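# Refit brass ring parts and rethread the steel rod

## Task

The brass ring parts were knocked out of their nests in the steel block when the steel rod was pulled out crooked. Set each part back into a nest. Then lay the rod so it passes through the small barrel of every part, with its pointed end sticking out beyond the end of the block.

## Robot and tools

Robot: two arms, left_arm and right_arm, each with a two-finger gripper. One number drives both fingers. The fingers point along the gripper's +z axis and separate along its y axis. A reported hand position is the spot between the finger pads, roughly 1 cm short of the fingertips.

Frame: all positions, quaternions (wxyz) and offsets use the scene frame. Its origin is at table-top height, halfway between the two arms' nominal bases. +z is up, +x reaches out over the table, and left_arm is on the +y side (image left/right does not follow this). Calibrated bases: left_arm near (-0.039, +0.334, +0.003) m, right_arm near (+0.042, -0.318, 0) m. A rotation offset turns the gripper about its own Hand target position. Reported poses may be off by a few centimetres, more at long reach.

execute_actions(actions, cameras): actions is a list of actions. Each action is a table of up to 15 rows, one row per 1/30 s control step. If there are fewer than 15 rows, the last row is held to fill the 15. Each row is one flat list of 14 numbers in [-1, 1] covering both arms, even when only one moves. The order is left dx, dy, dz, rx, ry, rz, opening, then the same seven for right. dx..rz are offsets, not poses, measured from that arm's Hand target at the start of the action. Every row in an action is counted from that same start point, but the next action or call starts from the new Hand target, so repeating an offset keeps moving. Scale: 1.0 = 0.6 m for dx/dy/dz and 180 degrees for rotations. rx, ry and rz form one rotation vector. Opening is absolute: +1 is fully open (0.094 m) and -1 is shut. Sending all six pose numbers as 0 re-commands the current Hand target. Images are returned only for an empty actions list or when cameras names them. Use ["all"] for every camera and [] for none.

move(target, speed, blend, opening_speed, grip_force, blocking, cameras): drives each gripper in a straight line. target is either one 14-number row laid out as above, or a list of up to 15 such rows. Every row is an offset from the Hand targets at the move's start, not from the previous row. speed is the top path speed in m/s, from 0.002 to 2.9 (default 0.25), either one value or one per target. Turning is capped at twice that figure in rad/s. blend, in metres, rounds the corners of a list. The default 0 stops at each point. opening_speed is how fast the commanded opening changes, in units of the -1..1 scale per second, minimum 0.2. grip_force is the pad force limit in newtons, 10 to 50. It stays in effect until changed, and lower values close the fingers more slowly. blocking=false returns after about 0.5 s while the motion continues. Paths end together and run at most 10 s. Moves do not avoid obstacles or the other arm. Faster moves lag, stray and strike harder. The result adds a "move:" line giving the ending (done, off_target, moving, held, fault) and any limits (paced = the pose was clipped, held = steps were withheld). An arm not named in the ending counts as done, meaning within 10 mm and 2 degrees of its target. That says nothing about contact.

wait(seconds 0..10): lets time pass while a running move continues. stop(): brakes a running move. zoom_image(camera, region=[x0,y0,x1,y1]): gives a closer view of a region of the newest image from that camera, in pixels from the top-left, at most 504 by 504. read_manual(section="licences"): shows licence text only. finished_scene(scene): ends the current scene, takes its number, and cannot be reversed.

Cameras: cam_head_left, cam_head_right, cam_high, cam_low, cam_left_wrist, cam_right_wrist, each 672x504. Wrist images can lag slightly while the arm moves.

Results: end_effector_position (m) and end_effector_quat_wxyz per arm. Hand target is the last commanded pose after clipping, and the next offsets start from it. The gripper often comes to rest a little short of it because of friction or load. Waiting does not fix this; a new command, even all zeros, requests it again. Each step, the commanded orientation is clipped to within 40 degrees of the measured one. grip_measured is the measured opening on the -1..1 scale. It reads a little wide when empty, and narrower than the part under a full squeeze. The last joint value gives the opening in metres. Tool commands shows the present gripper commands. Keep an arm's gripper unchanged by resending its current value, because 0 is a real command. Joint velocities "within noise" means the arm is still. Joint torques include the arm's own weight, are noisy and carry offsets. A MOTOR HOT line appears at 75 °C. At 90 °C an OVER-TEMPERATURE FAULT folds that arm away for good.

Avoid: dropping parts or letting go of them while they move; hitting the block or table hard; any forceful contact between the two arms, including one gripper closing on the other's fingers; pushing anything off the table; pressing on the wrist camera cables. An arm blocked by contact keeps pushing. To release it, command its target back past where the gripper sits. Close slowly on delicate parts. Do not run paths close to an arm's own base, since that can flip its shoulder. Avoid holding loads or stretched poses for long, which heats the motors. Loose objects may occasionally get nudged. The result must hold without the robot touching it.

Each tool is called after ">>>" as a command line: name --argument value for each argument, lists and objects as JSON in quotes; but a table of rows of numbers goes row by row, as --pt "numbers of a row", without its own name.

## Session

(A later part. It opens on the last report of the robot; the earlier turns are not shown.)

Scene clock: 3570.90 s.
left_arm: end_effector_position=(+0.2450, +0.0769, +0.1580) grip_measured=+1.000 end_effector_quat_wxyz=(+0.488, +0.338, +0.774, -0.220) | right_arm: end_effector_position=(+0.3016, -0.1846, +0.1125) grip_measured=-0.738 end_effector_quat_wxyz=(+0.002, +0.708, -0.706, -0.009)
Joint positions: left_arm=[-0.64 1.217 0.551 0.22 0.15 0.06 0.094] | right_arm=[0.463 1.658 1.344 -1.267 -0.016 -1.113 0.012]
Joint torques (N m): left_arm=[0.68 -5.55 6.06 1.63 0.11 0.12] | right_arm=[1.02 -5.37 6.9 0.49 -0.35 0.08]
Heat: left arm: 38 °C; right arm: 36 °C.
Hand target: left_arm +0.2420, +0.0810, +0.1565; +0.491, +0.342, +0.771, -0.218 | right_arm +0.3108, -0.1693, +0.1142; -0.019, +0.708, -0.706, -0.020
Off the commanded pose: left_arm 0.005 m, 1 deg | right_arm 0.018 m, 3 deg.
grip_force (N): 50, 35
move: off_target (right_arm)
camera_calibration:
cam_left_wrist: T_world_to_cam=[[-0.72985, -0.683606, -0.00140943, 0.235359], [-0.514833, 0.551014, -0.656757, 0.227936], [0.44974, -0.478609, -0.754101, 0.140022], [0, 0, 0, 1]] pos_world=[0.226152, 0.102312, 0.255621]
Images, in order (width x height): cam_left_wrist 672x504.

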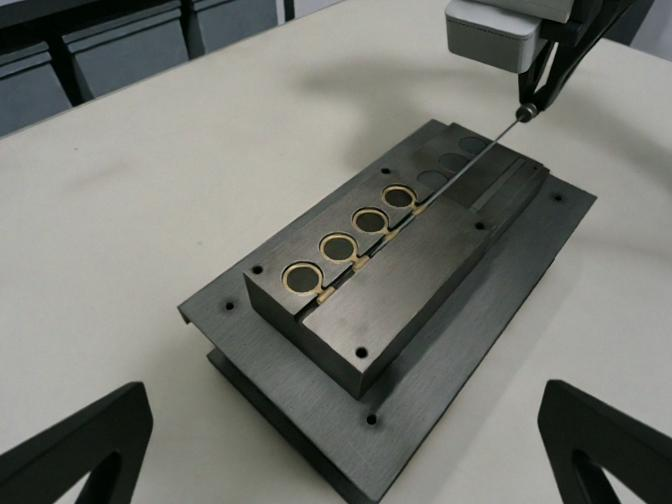

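>>> move --target '[0,0,0,0,0,0,1,0.0,-0.019,0.0,0.0,0,0,-0.95]' --speed 0.04 --cameras '["cam_left_wrist"]'

>>> zoom_image --camera "cam_left_wrist" --region '[352, 226, 402, 270]'

Scene clock: 3584.97 s.
left_arm: end_effector_position=(+0.2450, +0.0769, +0.1580) grip_measured=+1.000 end_effector_quat_wxyz=(+0.488, +0.338, +0.774, -0.220) | right_arm: end_effector_position=(+0.3026, -0.1864, +0.1126) grip_measured=-0.738 end_effector_quat_wxyz=(-0.001, +0.708, -0.706, -0.017)
Joint positions: left_arm=[-0.64 1.217 0.551 0.22 0.15 0.06 0.094] | right_arm=[0.445 1.658 1.344 -1.267 -0.033 -1.131 0.012]
Joint torques (N m): left_arm=[0.65 -5.56 6.05 1.63 0.1 0.13] | right_arm=[-0.49 -6.64 5.44 0.49 -0.2 -0.09]
Heat: left arm: 39 °C; right arm: 37 °C.
Hand target: left_arm +0.2420, +0.0810, +0.1565; +0.491, +0.342, +0.771, -0.218 | right_arm +0.3107, -0.1808, +0.1142; -0.019, +0.708, -0.706, -0.020
Off the commanded pose: left_arm 0.005 m, 1 deg | right_arm 0.010 m, 2 deg.
grip_force (N): 50, 35
move: done
camera_calibration:
cam_left_wrist: T_world_to_cam=[[-0.72985, -0.683606, -0.00140943, 0.235359], [-0.514833, 0.551014, -0.656757, 0.227936], [0.44974, -0.478609, -0.754101, 0.140022], [0, 0, 0, 1]] pos_world=[0.226152, 0.102312, 0.255621]
Images, in order (width x height): cam_left_wrist 672x504.

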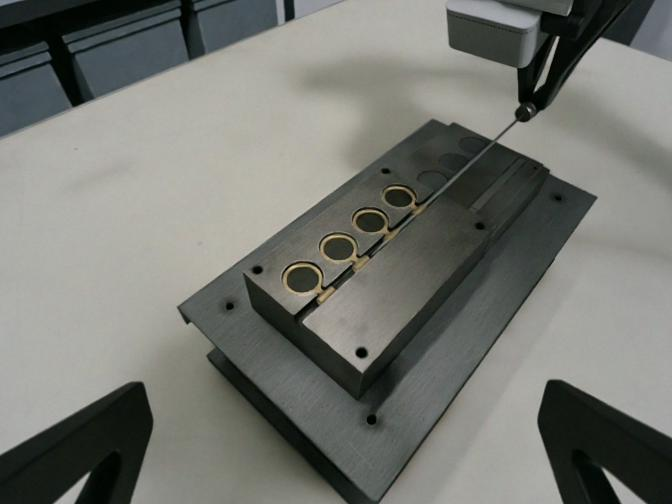

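Scaled by 10.080.

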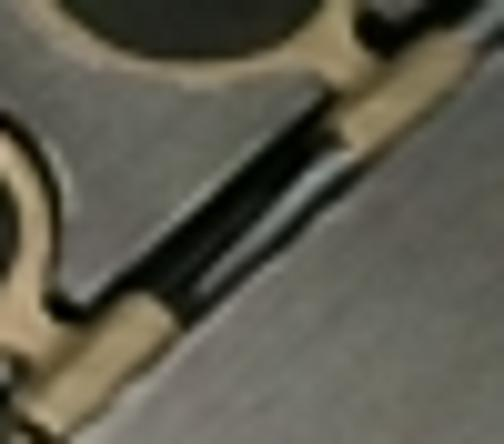

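>>> move --pt "0 0 0 0 0 0 1 0 0.0 0.0 0.0016 0 0 -0.95" --pt "0 0 0 0 0 0 1 0 0.0183 0.0004 0.0016 0 0 -0.95" --speed 0.015 --cameras '["cam_left_wrist"]'

>>> zoom_image --camera "cam_left_wrist" --region '[320, 190, 420, 270]'

Scene clock: 3599.57 s.
left_arm: end_effector_position=(+0.2450, +0.0769, +0.1580) grip_measured=+1.000 end_effector_quat_wxyz=(+0.488, +0.338, +0.774, -0.220) | right_arm: end_effector_position=(+0.3009, -0.1797, +0.1126) grip_measured=-0.738 end_effector_quat_wxyz=(-0.004, +0.708, -0.706, -0.019)
Joint positions: left_arm=[-0.64 1.217 0.551 0.22 0.15 0.06 0.094] | right_arm=[0.465 1.658 1.344 -1.261 -0.038 -1.111 0.012]
Joint torques (N m): left_arm=[0.68 -5.55 6.05 1.62 0.11 0.13] | right_arm=[0.43 -5.53 6.75 0.46 -0.2 0.03]
Heat: left arm: 39 °C; right arm: 37 °C.
Hand target: left_arm +0.2420, +0.0810, +0.1565; +0.491, +0.342, +0.771, -0.218 | right_arm +0.3108, -0.1698, +0.1144; -0.021, +0.708, -0.706, -0.022
Off the commanded pose: left_arm 0.005 m, 1 deg | right_arm 0.014 m, 2 deg.
grip_force (N): 50, 35
move: off_target (right_arm)
camera_calibration:
cam_left_wrist: T_world_to_cam=[[-0.72985, -0.683606, -0.00140943, 0.235359], [-0.514833, 0.551014, -0.656757, 0.227936], [0.44974, -0.478609, -0.754101, 0.140022], [0, 0, 0, 1]] pos_world=[0.226152, 0.102312, 0.255621]
Images, in order (width x height): cam_left_wrist 672x504.

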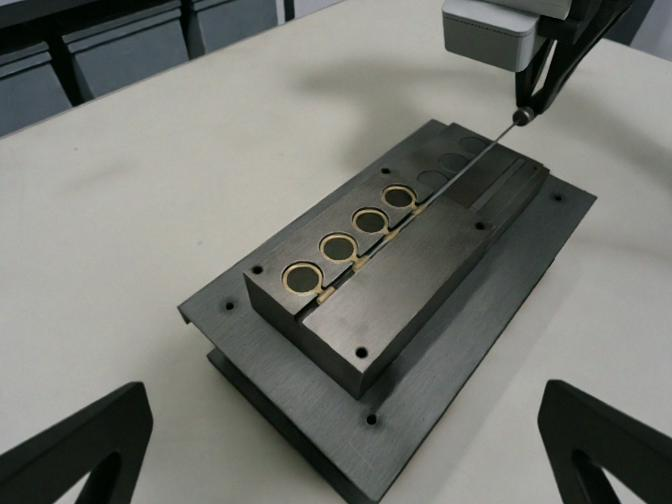

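Scaled by 5.040.

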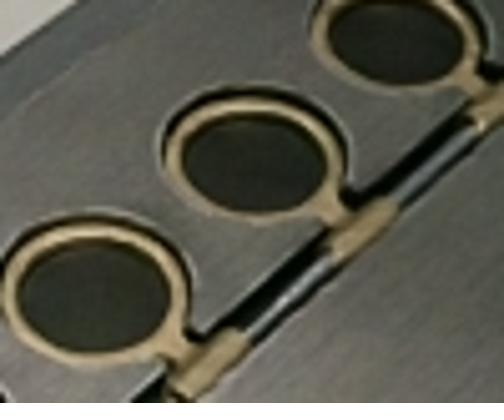

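>>> move --target '[0,0,0,0,0,0,1,0.0006,0.0165,0.0,0,0,0,-0.95]' --speed 0.015 --cameras '["cam_left_wrist"]'

>>> zoom_image --camera "cam_left_wrist" --region '[300, 220, 400, 300]'

Scene clock: 3604.07 s.
left_arm: end_effector_position=(+0.2450, +0.0769, +0.1580) grip_measured=+1.000 end_effector_quat_wxyz=(+0.488, +0.338, +0.774, -0.220) | right_arm: end_effector_position=(+0.3018, -0.1698, +0.1133) grip_measured=-0.738 end_effector_quat_wxyz=(-0.006, +0.710, -0.704, -0.018)
Joint positions: left_arm=[-0.64 1.217 0.551 0.22 0.15 0.06 0.094] | right_arm=[0.494 1.675 1.365 -1.261 -0.038 -1.087 0.012]
Joint torques (N m): left_arm=[0.65 -5.56 6.08 1.63 0.1 0.14] | right_arm=[0.38 -5.61 6.71 0.47 -0.19 0.1]
Heat: left arm: 39 °C; right arm: 37 °C.
Hand target: left_arm +0.2420, +0.0810, +0.1565; +0.491, +0.342, +0.771, -0.218 | right_arm +0.3112, -0.1600, +0.1144; -0.021, +0.708, -0.706, -0.022
Off the commanded pose: left_arm 0.005 m, 1 deg | right_arm 0.014 m, 2 deg.
grip_force (N): 50, 35
move: off_target (right_arm)
camera_calibration:
cam_left_wrist: T_world_to_cam=[[-0.72985, -0.683606, -0.00140943, 0.235359], [-0.514833, 0.551014, -0.656757, 0.227936], [0.44974, -0.478609, -0.754101, 0.140022], [0, 0, 0, 1]] pos_world=[0.226152, 0.102312, 0.255621]
Images, in order (width x height): cam_left_wrist 672x504.

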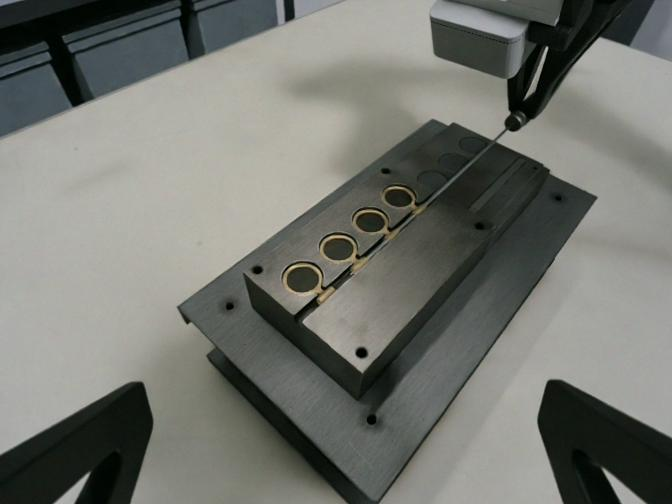

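Scaled by 5.040.

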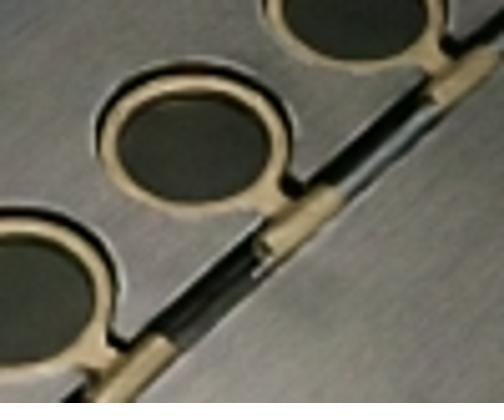

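>>> zoom_image --camera "cam_left_wrist" --region '[330, 236, 380, 280]'

>>> zoom_image --camera "cam_left_wrist" --region '[370, 170, 450, 240]'

Scaled by 10.080.

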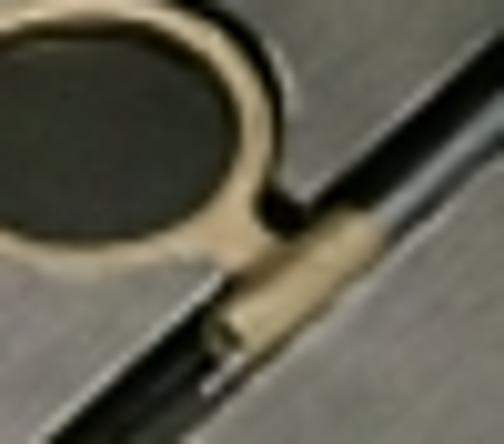

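Scaled by 6.300.

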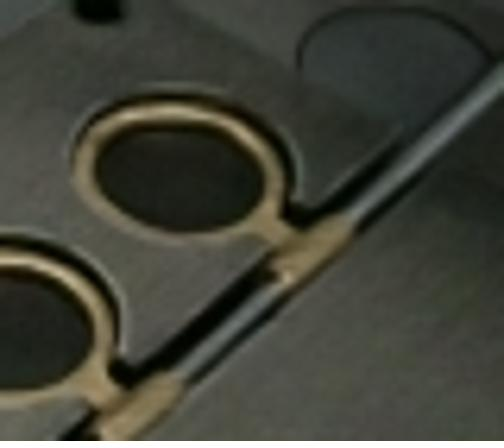

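>>> move --target '[0,0,0,0,0,0,1,0.0003,0.0125,-0.0012,0.0,0,0,-0.95]' --speed 0.015 --cameras '["cam_left_wrist"]'

>>> zoom_image --camera "cam_left_wrist" --region '[310, 240, 370, 300]'

Scene clock: 3616.00 s.
left_arm: end_effector_position=(+0.2450, +0.0769, +0.1580) grip_measured=+1.000 end_effector_quat_wxyz=(+0.488, +0.338, +0.774, -0.220) | right_arm: end_effector_position=(+0.3015, -0.1649, +0.1124) grip_measured=-0.738 end_effector_quat_wxyz=(-0.003, +0.709, -0.705, -0.016)
Joint positions: left_arm=[-0.64 1.217 0.551 0.22 0.15 0.06 0.094] | right_arm=[0.511 1.688 1.376 -1.263 -0.033 -1.066 0.012]
Joint torques (N m): left_arm=[0.64 -5.5 6.06 1.63 0.11 0.13] | right_arm=[0.72 -5.59 6.93 0.49 -0.23 0.08]
Heat: left arm: 40 °C; right arm: 38 °C.
Hand target: left_arm +0.2420, +0.0810, +0.1565; +0.491, +0.342, +0.771, -0.218 | right_arm +0.3114, -0.1524, +0.1137; -0.021, +0.708, -0.706, -0.022
Off the commanded pose: left_arm 0.005 m, 1 deg | right_arm 0.016 m, 2 deg.
grip_force (N): 50, 35
move: off_target (right_arm)
camera_calibration:
cam_left_wrist: T_world_to_cam=[[-0.72985, -0.683606, -0.00140943, 0.235359], [-0.514833, 0.551014, -0.656757, 0.227936], [0.44974, -0.478609, -0.754101, 0.140022], [0, 0, 0, 1]] pos_world=[0.226152, 0.102312, 0.255621]
Images, in order (width x height): cam_left_wrist 672x504.

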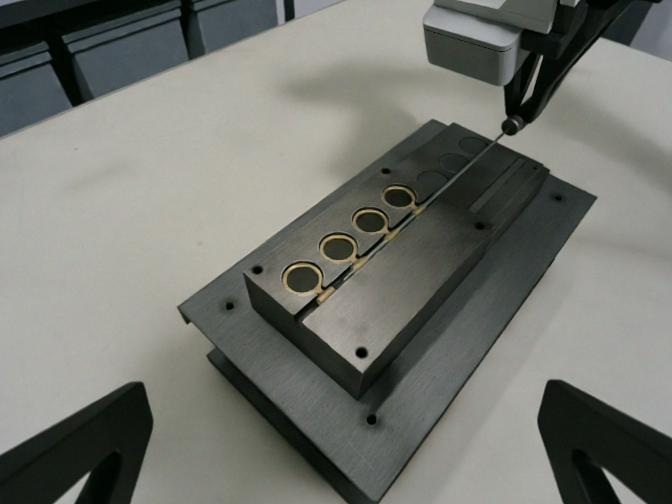

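Scaled by 8.400.

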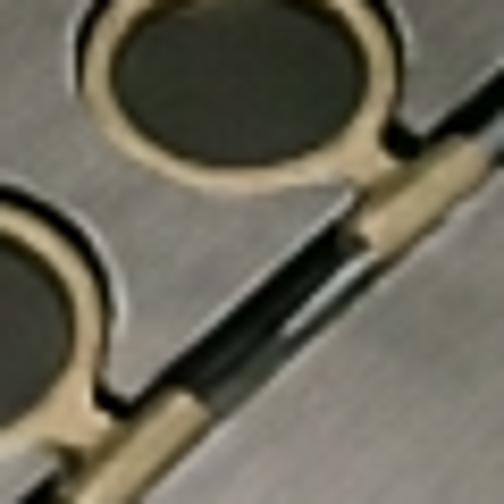

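>>> move --target '[0,0,0,0,0,0,1,-0.0004,0.0085,0.0018,0.0006,0,0,-0.95]' --speed 0.015 --cameras '["cam_left_wrist"]'

>>> zoom_image --camera "cam_left_wrist" --region '[310, 240, 370, 300]'

Scene clock: 3626.67 s.
left_arm: end_effector_position=(+0.2450, +0.0769, +0.1580) grip_measured=+1.000 end_effector_quat_wxyz=(+0.488, +0.338, +0.774, -0.220) | right_arm: end_effector_position=(+0.3010, -0.1610, +0.1132) grip_measured=-0.738 end_effector_quat_wxyz=(-0.001, +0.708, -0.706, -0.016)
Joint positions: left_arm=[-0.64 1.217 0.551 0.22 0.15 0.06 0.094] | right_arm=[0.524 1.696 1.388 -1.27 -0.031 -1.051 0.012]
Joint torques (N m): left_arm=[0.65 -5.55 6.02 1.64 0.11 0.13] | right_arm=[0.73 -5.74 6.93 0.51 -0.26 0.07]
Heat: left arm: 40 °C; right arm: 38 °C.
Hand target: left_arm +0.2420, +0.0810, +0.1565; +0.491, +0.342, +0.771, -0.218 | right_arm +0.3111, -0.1472, +0.1149; -0.022, +0.708, -0.706, -0.022
Off the commanded pose: left_arm 0.005 m, 1 deg | right_arm 0.017 m, 2 deg.
grip_force (N): 50, 35
move: off_target (right_arm)
camera_calibration:
cam_left_wrist: T_world_to_cam=[[-0.72985, -0.683606, -0.00140943, 0.235359], [-0.514833, 0.551014, -0.656757, 0.227936], [0.44974, -0.478609, -0.754101, 0.140022], [0, 0, 0, 1]] pos_world=[0.226152, 0.102312, 0.255621]
Images, in order (width x height): cam_left_wrist 672x504.

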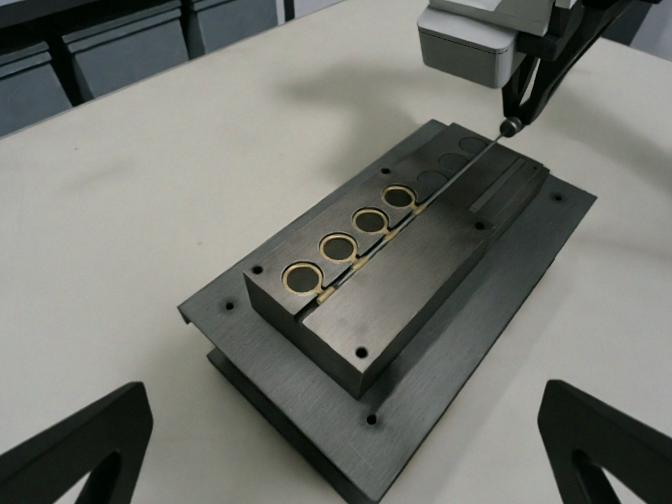

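Scaled by 8.400.

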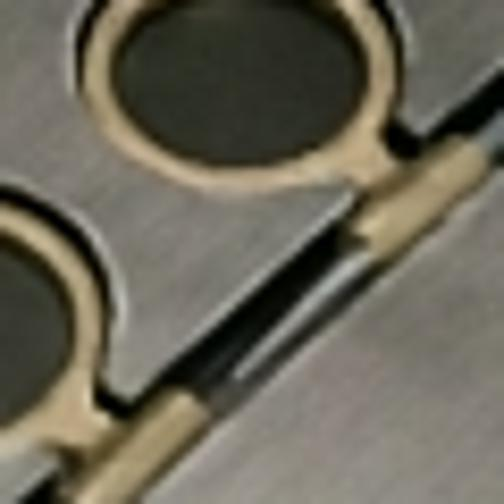

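>>> move --pt "0 0 0 0 0 0 1 0 -0.017 0.0 0.0016 0 0 -0.95" --pt "0 0 0 0 0 0 1 0.0004 0.0075 0.0 0.0016 0 0 -0.95" --speed '[0.04,0.015]' --cameras '["cam_left_wrist"]'

>>> zoom_image --camera "cam_left_wrist" --region '[310, 240, 370, 300]'

Scene clock: 3639.57 s.
left_arm: end_effector_position=(+0.2450, +0.0769, +0.1580) grip_measured=+1.000 end_effector_quat_wxyz=(+0.488, +0.338, +0.774, -0.220) | right_arm: end_effector_position=(+0.3015, -0.1528, +0.1136) grip_measured=-0.738 end_effector_quat_wxyz=(-0.007, +0.709, -0.704, -0.022)
Joint positions: left_arm=[-0.64 1.217 0.551 0.22 0.15 0.06 0.094] | right_arm=[0.538 1.704 1.4 -1.263 -0.045 -1.042 0.012]
Joint torques (N m): left_arm=[0.61 -5.49 6.06 1.64 0.1 0.14] | right_arm=[0.34 -5.91 6.71 0.49 -0.17 0.07]
Heat: left arm: 40 °C; right arm: 38 °C.
Hand target: left_arm +0.2420, +0.0810, +0.1565; +0.491, +0.342, +0.771, -0.218 | right_arm +0.3114, -0.1427, +0.1148; -0.024, +0.708, -0.706, -0.024
Off the commanded pose: left_arm 0.005 m, 1 deg | right_arm 0.014 m, 2 deg.
grip_force (N): 50, 35
move: off_target (right_arm)
camera_calibration:
cam_left_wrist: T_world_to_cam=[[-0.72985, -0.683606, -0.00140943, 0.235359], [-0.514833, 0.551014, -0.656757, 0.227936], [0.44974, -0.478609, -0.754101, 0.140022], [0, 0, 0, 1]] pos_world=[0.226152, 0.102312, 0.255621]
Images, in order (width x height): cam_left_wrist 672x504.

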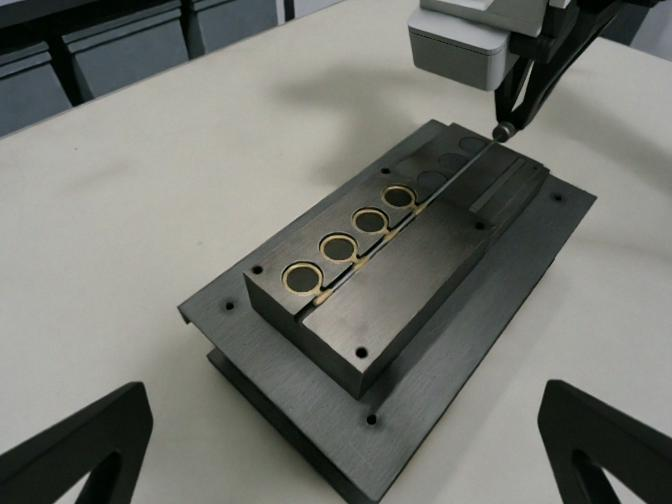

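Scaled by 8.400.

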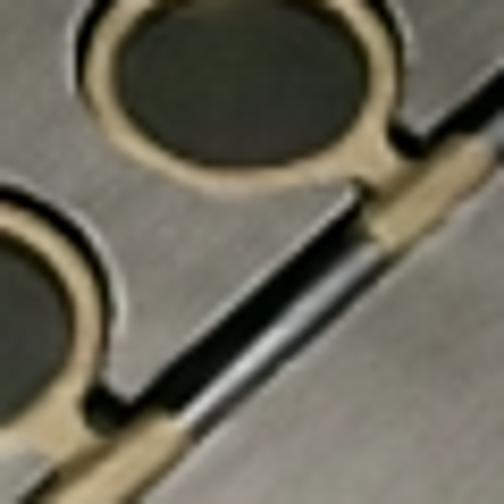

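>>> zoom_image --camera "cam_left_wrist" --region '[265, 240, 365, 320]'

>>> zoom_image --camera "cam_left_wrist" --region '[340, 170, 460, 260]'

Scaled by 5.040.

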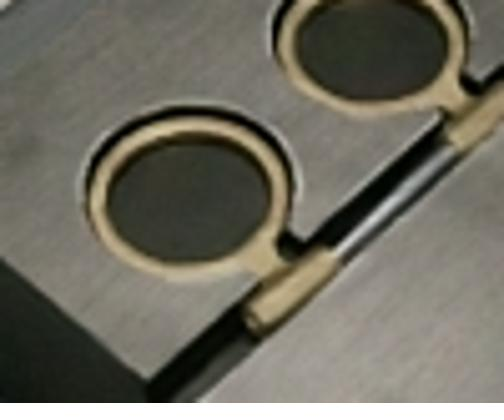

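Scaled by 4.200.

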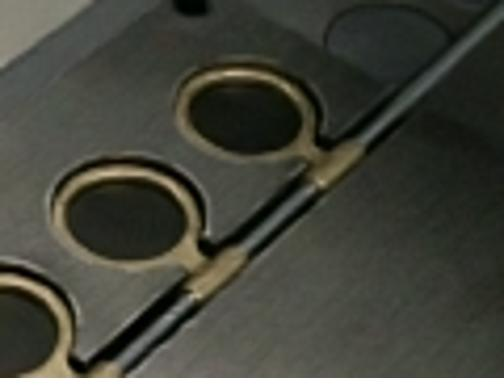

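>>> execute_actions --actions '[]' --cameras '["cam_right_wrist","cam_low","cam_high","cam_left_wrist"]'

Scene clock: 3657.60 s.
left_arm: end_effector_position=(+0.2450, +0.0769, +0.1580) grip_measured=+1.000 end_effector_quat_wxyz=(+0.488, +0.338, +0.774, -0.220) | right_arm: end_effector_position=(+0.3015, -0.1528, +0.1136) grip_measured=-0.738 end_effector_quat_wxyz=(-0.007, +0.709, -0.704, -0.022)
Joint positions: left_arm=[-0.64 1.217 0.551 0.22 0.15 0.06 0.094] | right_arm=[0.538 1.704 1.4 -1.263 -0.045 -1.042 0.012]
Joint velocities: within noise
Joint torques (N m): left_arm=[0.65 -5.49 6.05 1.62 0.11 0.13] | right_arm=[0.35 -5.93 6.71 0.5 -0.17 0.07]
Motor temperatures (°C): left_arm=[22 28 33 40 23 21 21] | right_arm=[25 26 39 23 24 24 22]
Heat: left arm: 40 °C; right arm: 39 °C.
Hand target: left_arm +0.2420, +0.0810, +0.1565; +0.491, +0.342, +0.771, -0.218 | right_arm +0.3114, -0.1428, +0.1148; -0.024, +0.708, -0.706, -0.024
Tool commands: left_gripper/opening=+1.0 right_gripper/opening=-0.95
Off the commanded pose: left_arm 0.005 m, 1 deg | right_arm 0.014 m, 2 deg.
grip_force (N): 50, 35
camera_calibration:
cam_left_wrist: T_world_to_cam=[[-0.72985, -0.683606, -0.00140943, 0.235359], [-0.514833, 0.551014, -0.656757, 0.227936], [0.44974, -0.478609, -0.754101, 0.140022], [0, 0, 0, 1]] pos_world=[0.226152, 0.102312, 0.255621]
cam_right_wrist: T_world_to_cam=[[0.999376, 0.0284899, -0.0208999, -0.293834], [0.034384, -0.920365, 0.389546, -0.155746], [-0.0081374, -0.390021, -0.92077, 0.13601], [0, 0, 0, 1]] pos_world=[0.300113, -0.0819251, 0.179763]
Images, in order (width x height): cam_high 672x504, cam_low 672x504, cam_left_wrist 672x504, cam_right_wrist 672x504.

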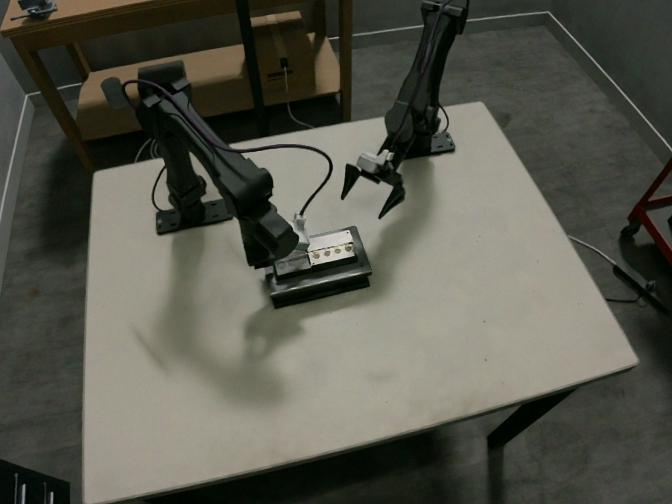

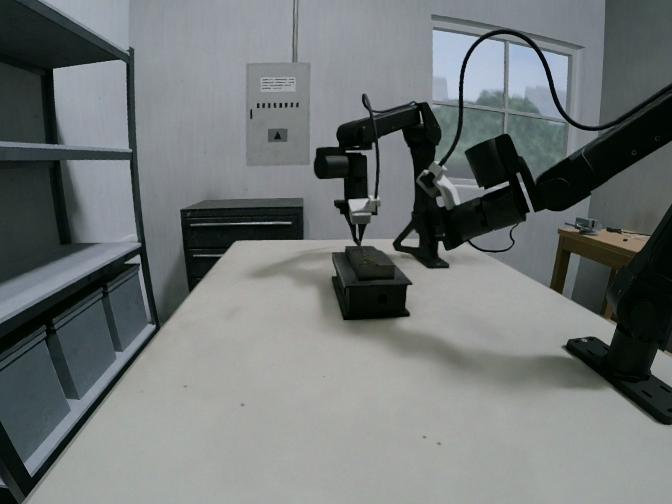

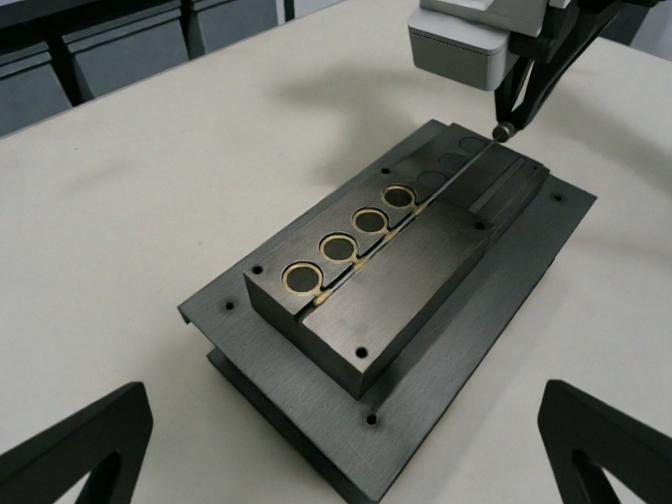

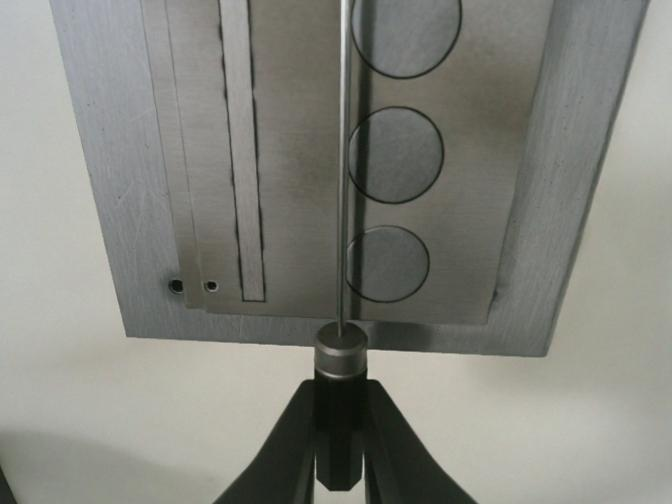

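>>> zoom_image --camera "cam_low" --region '[320, 200, 430, 330]'

>>> zoom_image --camera "cam_left_wrist" --region '[380, 160, 460, 230]'

Scaled by 3.877.

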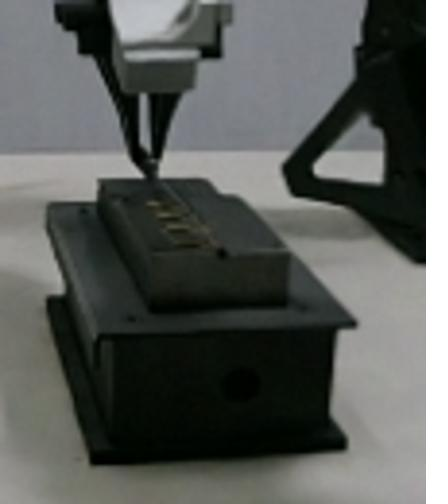

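Scaled by 6.300.

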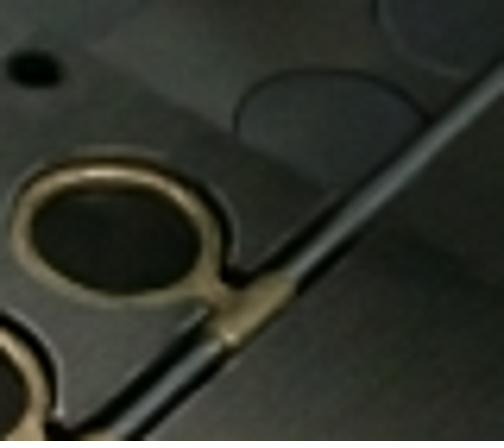

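>>> move --target '[0,0,0,0,0,0,1,0.0,0.0125,0.0,-0.006,0,0,-0.95]' --speed 0.015 --cameras '["cam_left_wrist"]'

>>> zoom_image --camera "cam_left_wrist" --region '[265, 240, 365, 320]'

Scene clock: 3670.93 s.
left_arm: end_effector_position=(+0.2450, +0.0770, +0.1579) grip_measured=+1.000 end_effector_quat_wxyz=(+0.488, +0.338, +0.774, -0.220) | right_arm: end_effector_position=(+0.3017, -0.1517, +0.1139) grip_measured=-0.738 end_effector_quat_wxyz=(+0.006, +0.709, -0.705, -0.008)
Joint positions: left_arm=[-0.64 1.217 0.551 0.22 0.15 0.06 0.094] | right_arm=[0.56 1.725 1.425 -1.286 -0.012 -1.017 0.012]
Joint torques (N m): left_arm=[0.66 -5.53 6.04 1.63 0.11 0.14] | right_arm=[0.96 -5.87 6.97 0.53 -0.31 0.11]
Heat: left arm: 40 °C; right arm: 39 °C.
Hand target: left_arm +0.2419, +0.0810, +0.1564; +0.490, +0.342, +0.772, -0.218 | right_arm +0.3114, -0.1353, +0.1148; -0.017, +0.708, -0.706, -0.017
Off the commanded pose: left_arm 0.005 m, 1 deg | right_arm 0.019 m, 3 deg.
grip_force (N): 50, 35
move: off_target (right_arm)
camera_calibration:
cam_left_wrist: T_world_to_cam=[[-0.729849, -0.683607, -0.00139659, 0.235355], [-0.515024, 0.551203, -0.656449, 0.227818], [0.449523, -0.478389, -0.754369, 0.140042], [0, 0, 0, 1]] pos_world=[0.226153, 0.102311, 0.255523]
Images, in order (width x height): cam_left_wrist 672x504.

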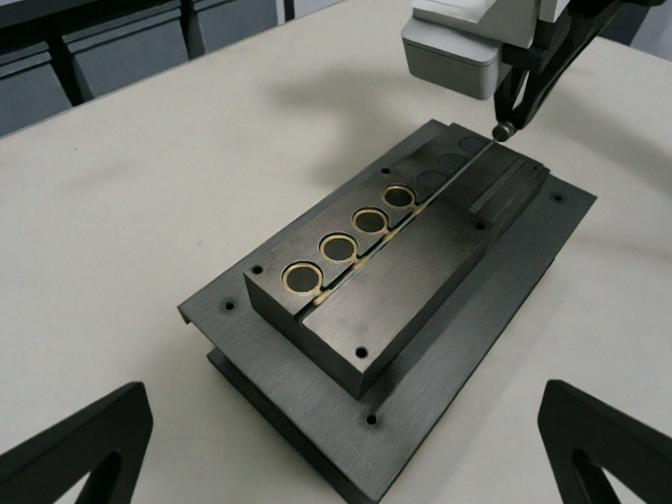

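Scaled by 5.040.

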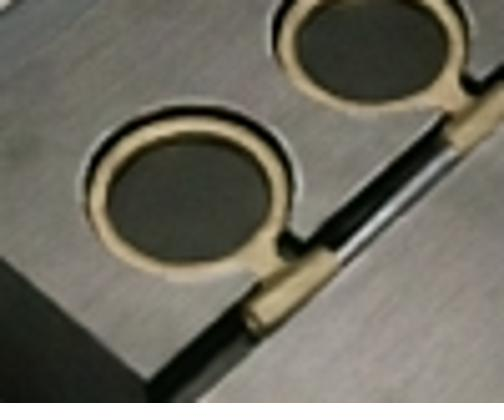

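>>> move --target '[0.039,-0.0277,0.030,0.164,0.150,0,1,0,-0.03,0.0,0.0,0,0,-0.95]' --speed 0.1 --cameras '["cam_left_wrist"]'

>>> zoom_image --camera "cam_left_wrist" --region '[250, 100, 410, 260]'

Scene clock: 3690.17 s.
left_arm: end_effector_position=(+0.2601, +0.0710, +0.1663) grip_measured=+1.000 end_effector_quat_wxyz=(+0.187, +0.388, +0.898, -0.089) | right_arm: end_effector_position=(+0.3032, -0.1539, +0.1140) grip_measured=-0.738 end_effector_quat_wxyz=(+0.002, +0.709, -0.705, -0.024)
Joint positions: left_arm=[-0.667 1.67 1.474 -0.962 0.064 0.107 0.094] | right_arm=[0.532 1.725 1.425 -1.286 -0.046 -1.047 0.012]
Joint torques (N m): left_arm=[-0.54 -6.72 10.96 0.82 -0.01 0.1] | right_arm=[-0.91 -8.32 4.11 0.57 -0.02 -0.07]
Heat: left arm: 40 °C; right arm: 36 °C.
Hand target: left_arm +0.2653, +0.0644, +0.1744; +0.196, +0.395, +0.893, -0.089 | right_arm +0.3115, -0.1533, +0.1148; -0.017, +0.708, -0.706, -0.017
Off the commanded pose: left_arm 0.012 m, 1 deg | right_arm 0.008 m, 2 deg.
grip_force (N): 50, 35
move: off_target (left_arm)
camera_calibration:
cam_left_wrist: T_world_to_cam=[[-0.72976, -0.683702, -0.00139551, 0.242307], [-0.683695, 0.72976, -0.00327923, 0.167085], [0.0032604, -0.00143895, -0.999994, 0.259802], [0, 0, 0, 1]] pos_world=[0.290215, 0.0441076, 0.260686]
Images, in order (width x height): cam_left_wrist 672x504.

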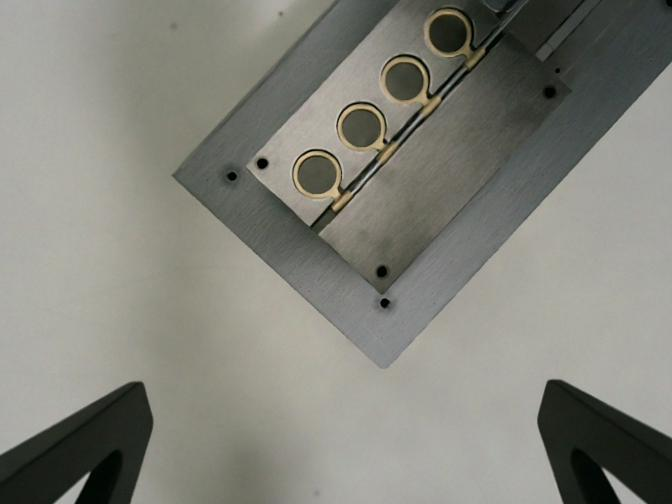

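Scaled by 3.150.

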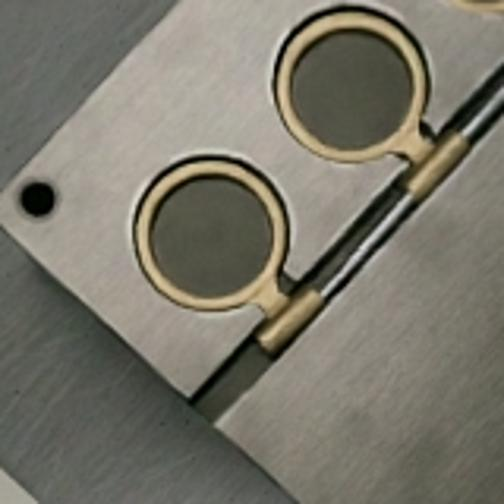

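>>> zoom_image --camera "cam_left_wrist" --region '[324, 166, 372, 214]'

>>> zoom_image --camera "cam_left_wrist" --region '[360, 60, 460, 160]'

Scaled by 10.500.

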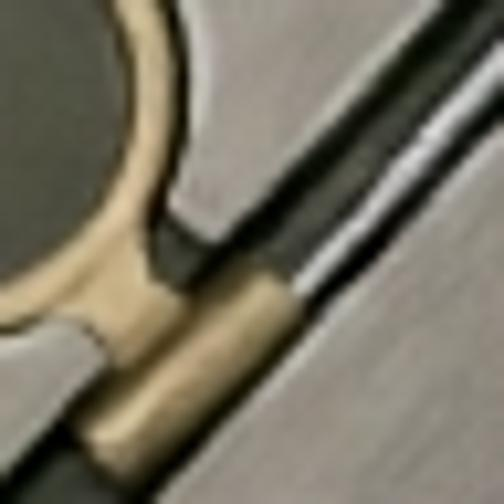

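Scaled by 5.040.

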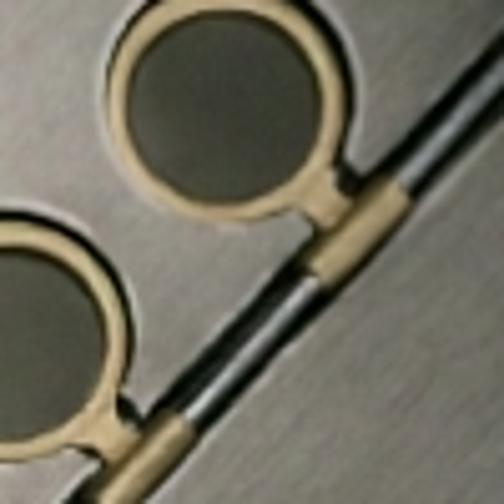

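>>> zoom_image --camera "cam_left_wrist" --region '[366, 122, 406, 162]'

>>> zoom_image --camera "cam_left_wrist" --region '[444, 30, 500, 86]'

>>> zoom_image --camera "cam_left_wrist" --region '[480, 0, 536, 50]'

Scaled by 12.600.

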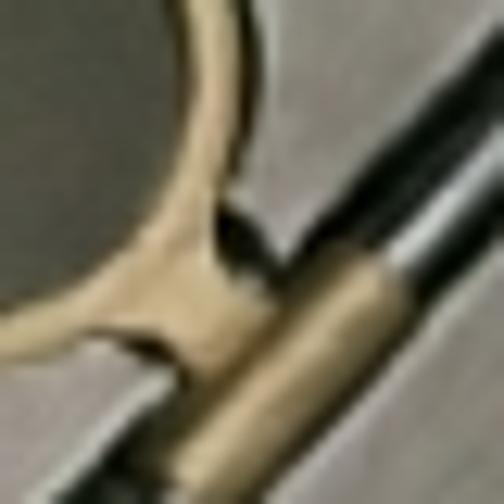

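Scaled by 9.000.

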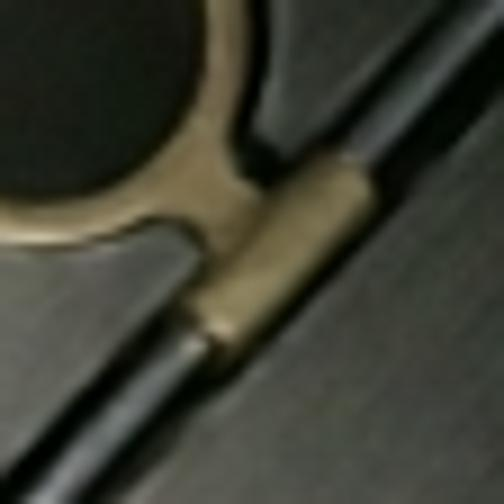

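Scaled by 9.000.

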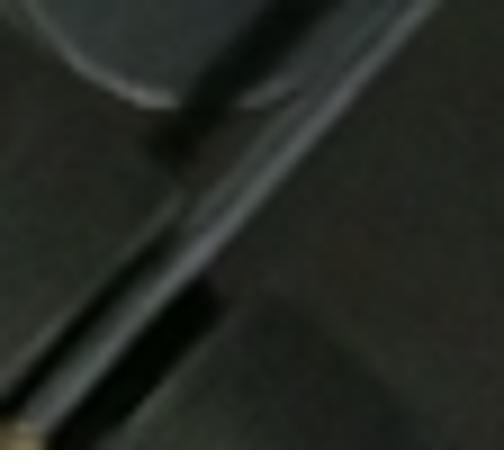

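>>> move --target '[0,0,0,0,0,0,1,-0.0058,0.0,0.0,0.0,0,-0.0045,-0.95]' --speed 0.02 --cameras '["cam_left_wrist","cam_right_wrist"]'

>>> zoom_image --camera "cam_left_wrist" --region '[324, 166, 372, 214]'

>>> zoom_image --camera "cam_left_wrist" --region '[480, 0, 536, 50]'

Scene clock: 3755.50 s.
left_arm: end_effector_position=(+0.2600, +0.0710, +0.1663) grip_measured=+1.000 end_effector_quat_wxyz=(+0.187, +0.388, +0.898, -0.089) | right_arm: end_effector_position=(+0.3024, -0.1544, +0.1114) grip_measured=-0.738 end_effector_quat_wxyz=(+0.003, +0.708, -0.706, -0.024)
Joint positions: left_arm=[-0.667 1.67 1.474 -0.962 0.064 0.107 0.094] | right_arm=[0.532 1.725 1.414 -1.279 -0.046 -1.044 0.012]
Joint torques (N m): left_arm=[-0.46 -6.69 11 0.82 -0.01 0.11] | right_arm=[-0.39 -9.28 3.88 0.53 -0.02 0.1]
Motor temperatures (°C): left_arm=[22 28 34 35 23 21 21] | right_arm=[25 29 34 23 24 24 22]
Heat: left arm: 35 °C; right arm: 34 °C.
Hand target: left_arm +0.2653, +0.0644, +0.1744; +0.196, +0.395, +0.893, -0.089 | right_arm +0.3078, -0.1534, +0.1147; -0.017, +0.703, -0.711, -0.017
Off the commanded pose: left_arm 0.012 m, 1 deg | right_arm 0.007 m, 3 deg.
grip_force (N): 50, 35
move: off_target (left_arm, right_arm)
camera_calibration:
cam_left_wrist: T_world_to_cam=[[-0.729761, -0.683701, -0.00138176, 0.242299], [-0.683696, 0.729761, -0.00285527, 0.166836], [0.0029605, -0.00113896, -0.999995, 0.259876], [0, 0, 0, 1]] pos_world=[0.290116, 0.0442061, 0.260686]
cam_right_wrist: T_world_to_cam=[[0.998917, 0.0243297, -0.0396586, -0.29315], [0.0381416, -0.916357, 0.398542, -0.157887], [-0.026645, -0.399623, -0.916292, 0.136923], [0, 0, 0, 1]] pos_world=[0.302503, -0.0828311, 0.176761]
Images, in order (width x height): cam_left_wrist 672x504, cam_right_wrist 672x504.

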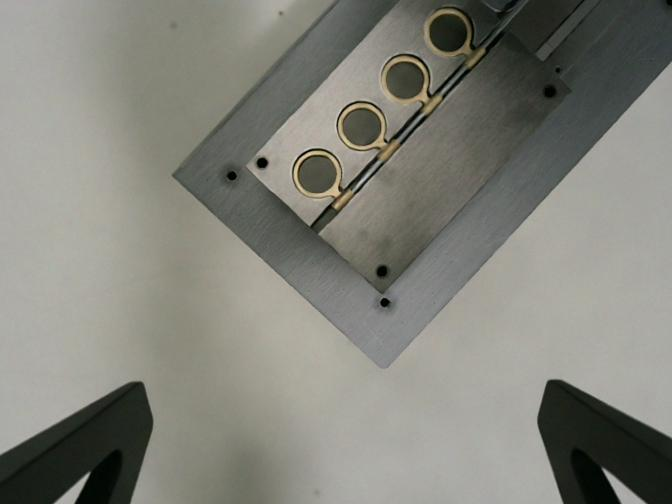

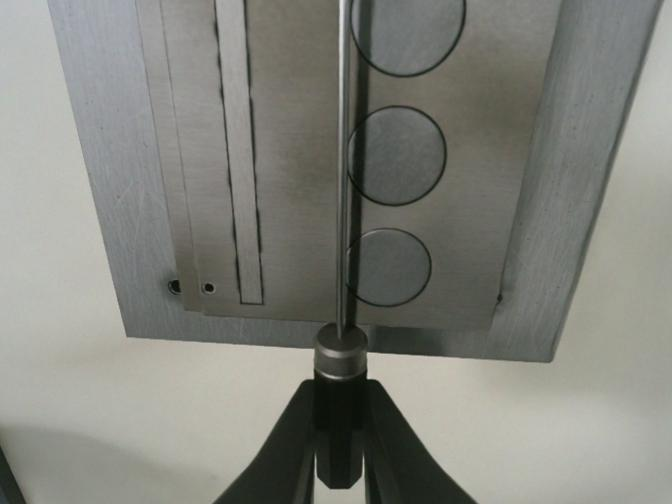

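Scaled by 10.500.

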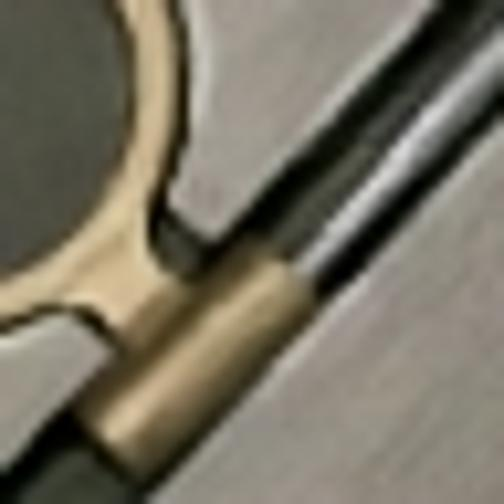

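Scaled by 9.000.

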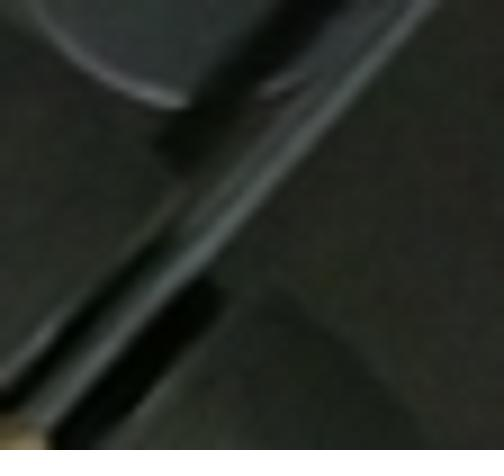

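>>> move --target '[0,0,0,0,0,0,1,-0.0035,0.0,0.0042,0.0018,-0.003,-0.0025,-0.95]' --speed 0.02 --cameras '["cam_left_wrist","cam_right_wrist"]'

>>> zoom_image --camera "cam_left_wrist" --region '[324, 166, 372, 214]'

>>> zoom_image --camera "cam_left_wrist" --region '[480, 0, 536, 50]'

Scene clock: 3769.27 s.
left_arm: end_effector_position=(+0.2600, +0.0710, +0.1663) grip_measured=+1.000 end_effector_quat_wxyz=(+0.187, +0.388, +0.898, -0.089) | right_arm: end_effector_position=(+0.3014, -0.1549, +0.1089) grip_measured=-0.738 end_effector_quat_wxyz=(+0.005, +0.704, -0.710, -0.025)
Joint positions: left_arm=[-0.667 1.67 1.474 -0.962 0.064 0.107 0.094] | right_arm=[0.532 1.725 1.404 -1.272 -0.046 -1.034 0.012]
Joint torques (N m): left_arm=[-0.47 -6.74 10.92 0.81 -0.01 0.11] | right_arm=[-0.06 -10.76 3.81 0.5 -0.02 0.1]
Heat: left arm: 34 °C; right arm: 34 °C.
Hand target: left_arm +0.2653, +0.0644, +0.1744; +0.196, +0.395, +0.893, -0.089 | right_arm +0.3058, -0.1533, +0.1172; -0.022, +0.700, -0.714, -0.016
Off the commanded pose: left_arm 0.012 m, 1 deg | right_arm 0.009 m, 3 deg.
grip_force (N): 50, 35
move: off_target (left_arm, right_arm)
camera_calibration:
cam_left_wrist: T_world_to_cam=[[-0.729761, -0.683701, -0.00138176, 0.242299], [-0.683696, 0.729761, -0.00285527, 0.166836], [0.0029605, -0.00113896, -0.999995, 0.259876], [0, 0, 0, 1]] pos_world=[0.290116, 0.0442061, 0.260686]
cam_right_wrist: T_world_to_cam=[[0.99897, 0.0140026, -0.0431574, -0.293513], [0.0301236, -0.915984, 0.400082, -0.155028], [-0.0339293, -0.40097, -0.915463, 0.136328], [0, 0, 0, 1]] pos_world=[0.302507, -0.0832302, 0.17416]
Images, in order (width x height): cam_left_wrist 672x504, cam_right_wrist 672x504.

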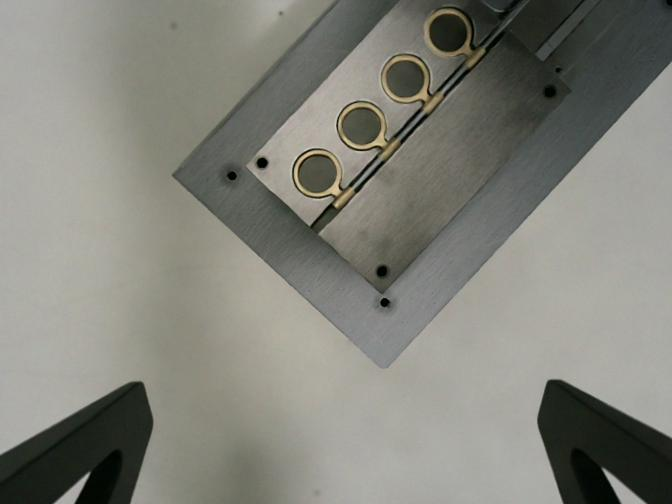

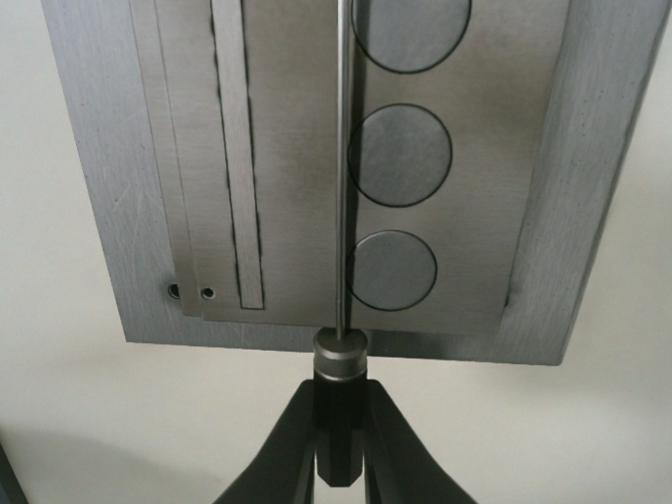

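Scaled by 10.500.

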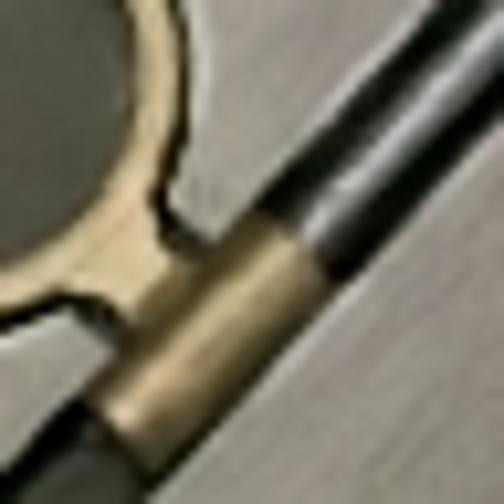

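Scaled by 9.000.

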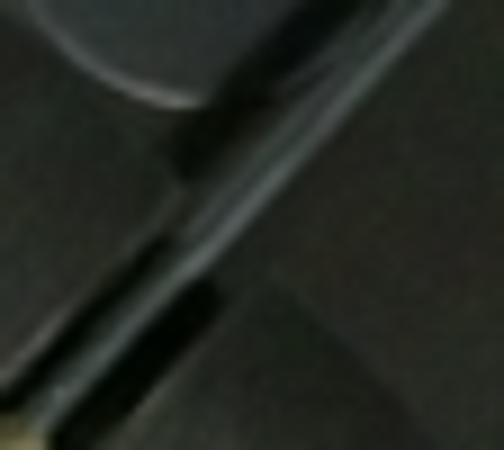

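>>> move --target '[0,0,0,0,0,0,1,0,0.0,0.0067,0.0027,-0.0043,0,-0.95]' --speed 0.03 --cameras '[]'

Scene clock: 3778.47 s.
left_arm: end_effector_position=(+0.2600, +0.0710, +0.1663) grip_measured=+1.000 end_effector_quat_wxyz=(+0.187, +0.388, +0.898, -0.089) | right_arm: end_effector_position=(+0.3016, -0.1548, +0.1129) grip_measured=-0.738 end_effector_quat_wxyz=(-0.002, +0.704, -0.710, -0.023)
Joint positions: left_arm=[-0.667 1.67 1.474 -0.962 0.064 0.107 0.094] | right_arm=[0.532 1.711 1.404 -1.272 -0.046 -1.033 0.012]
Joint torques (N m): left_arm=[-0.47 -6.68 10.95 0.81 -0.01 0.09] | right_arm=[-0.08 -10.81 3.69 0.54 -0.02 0.1]
Heat: left arm: 34 °C; right arm: 34 °C.
Hand target: left_arm +0.2653, +0.0644, +0.1744; +0.196, +0.395, +0.893, -0.089 | right_arm +0.3058, -0.1533, +0.1213; -0.030, +0.700, -0.714, -0.014
Off the commanded pose: left_arm 0.012 m, 1 deg | right_arm 0.009 m, 3 deg.
grip_force (N): 50, 35
move: off_target (left_arm, right_arm)
No camera images: "cameras" was empty.


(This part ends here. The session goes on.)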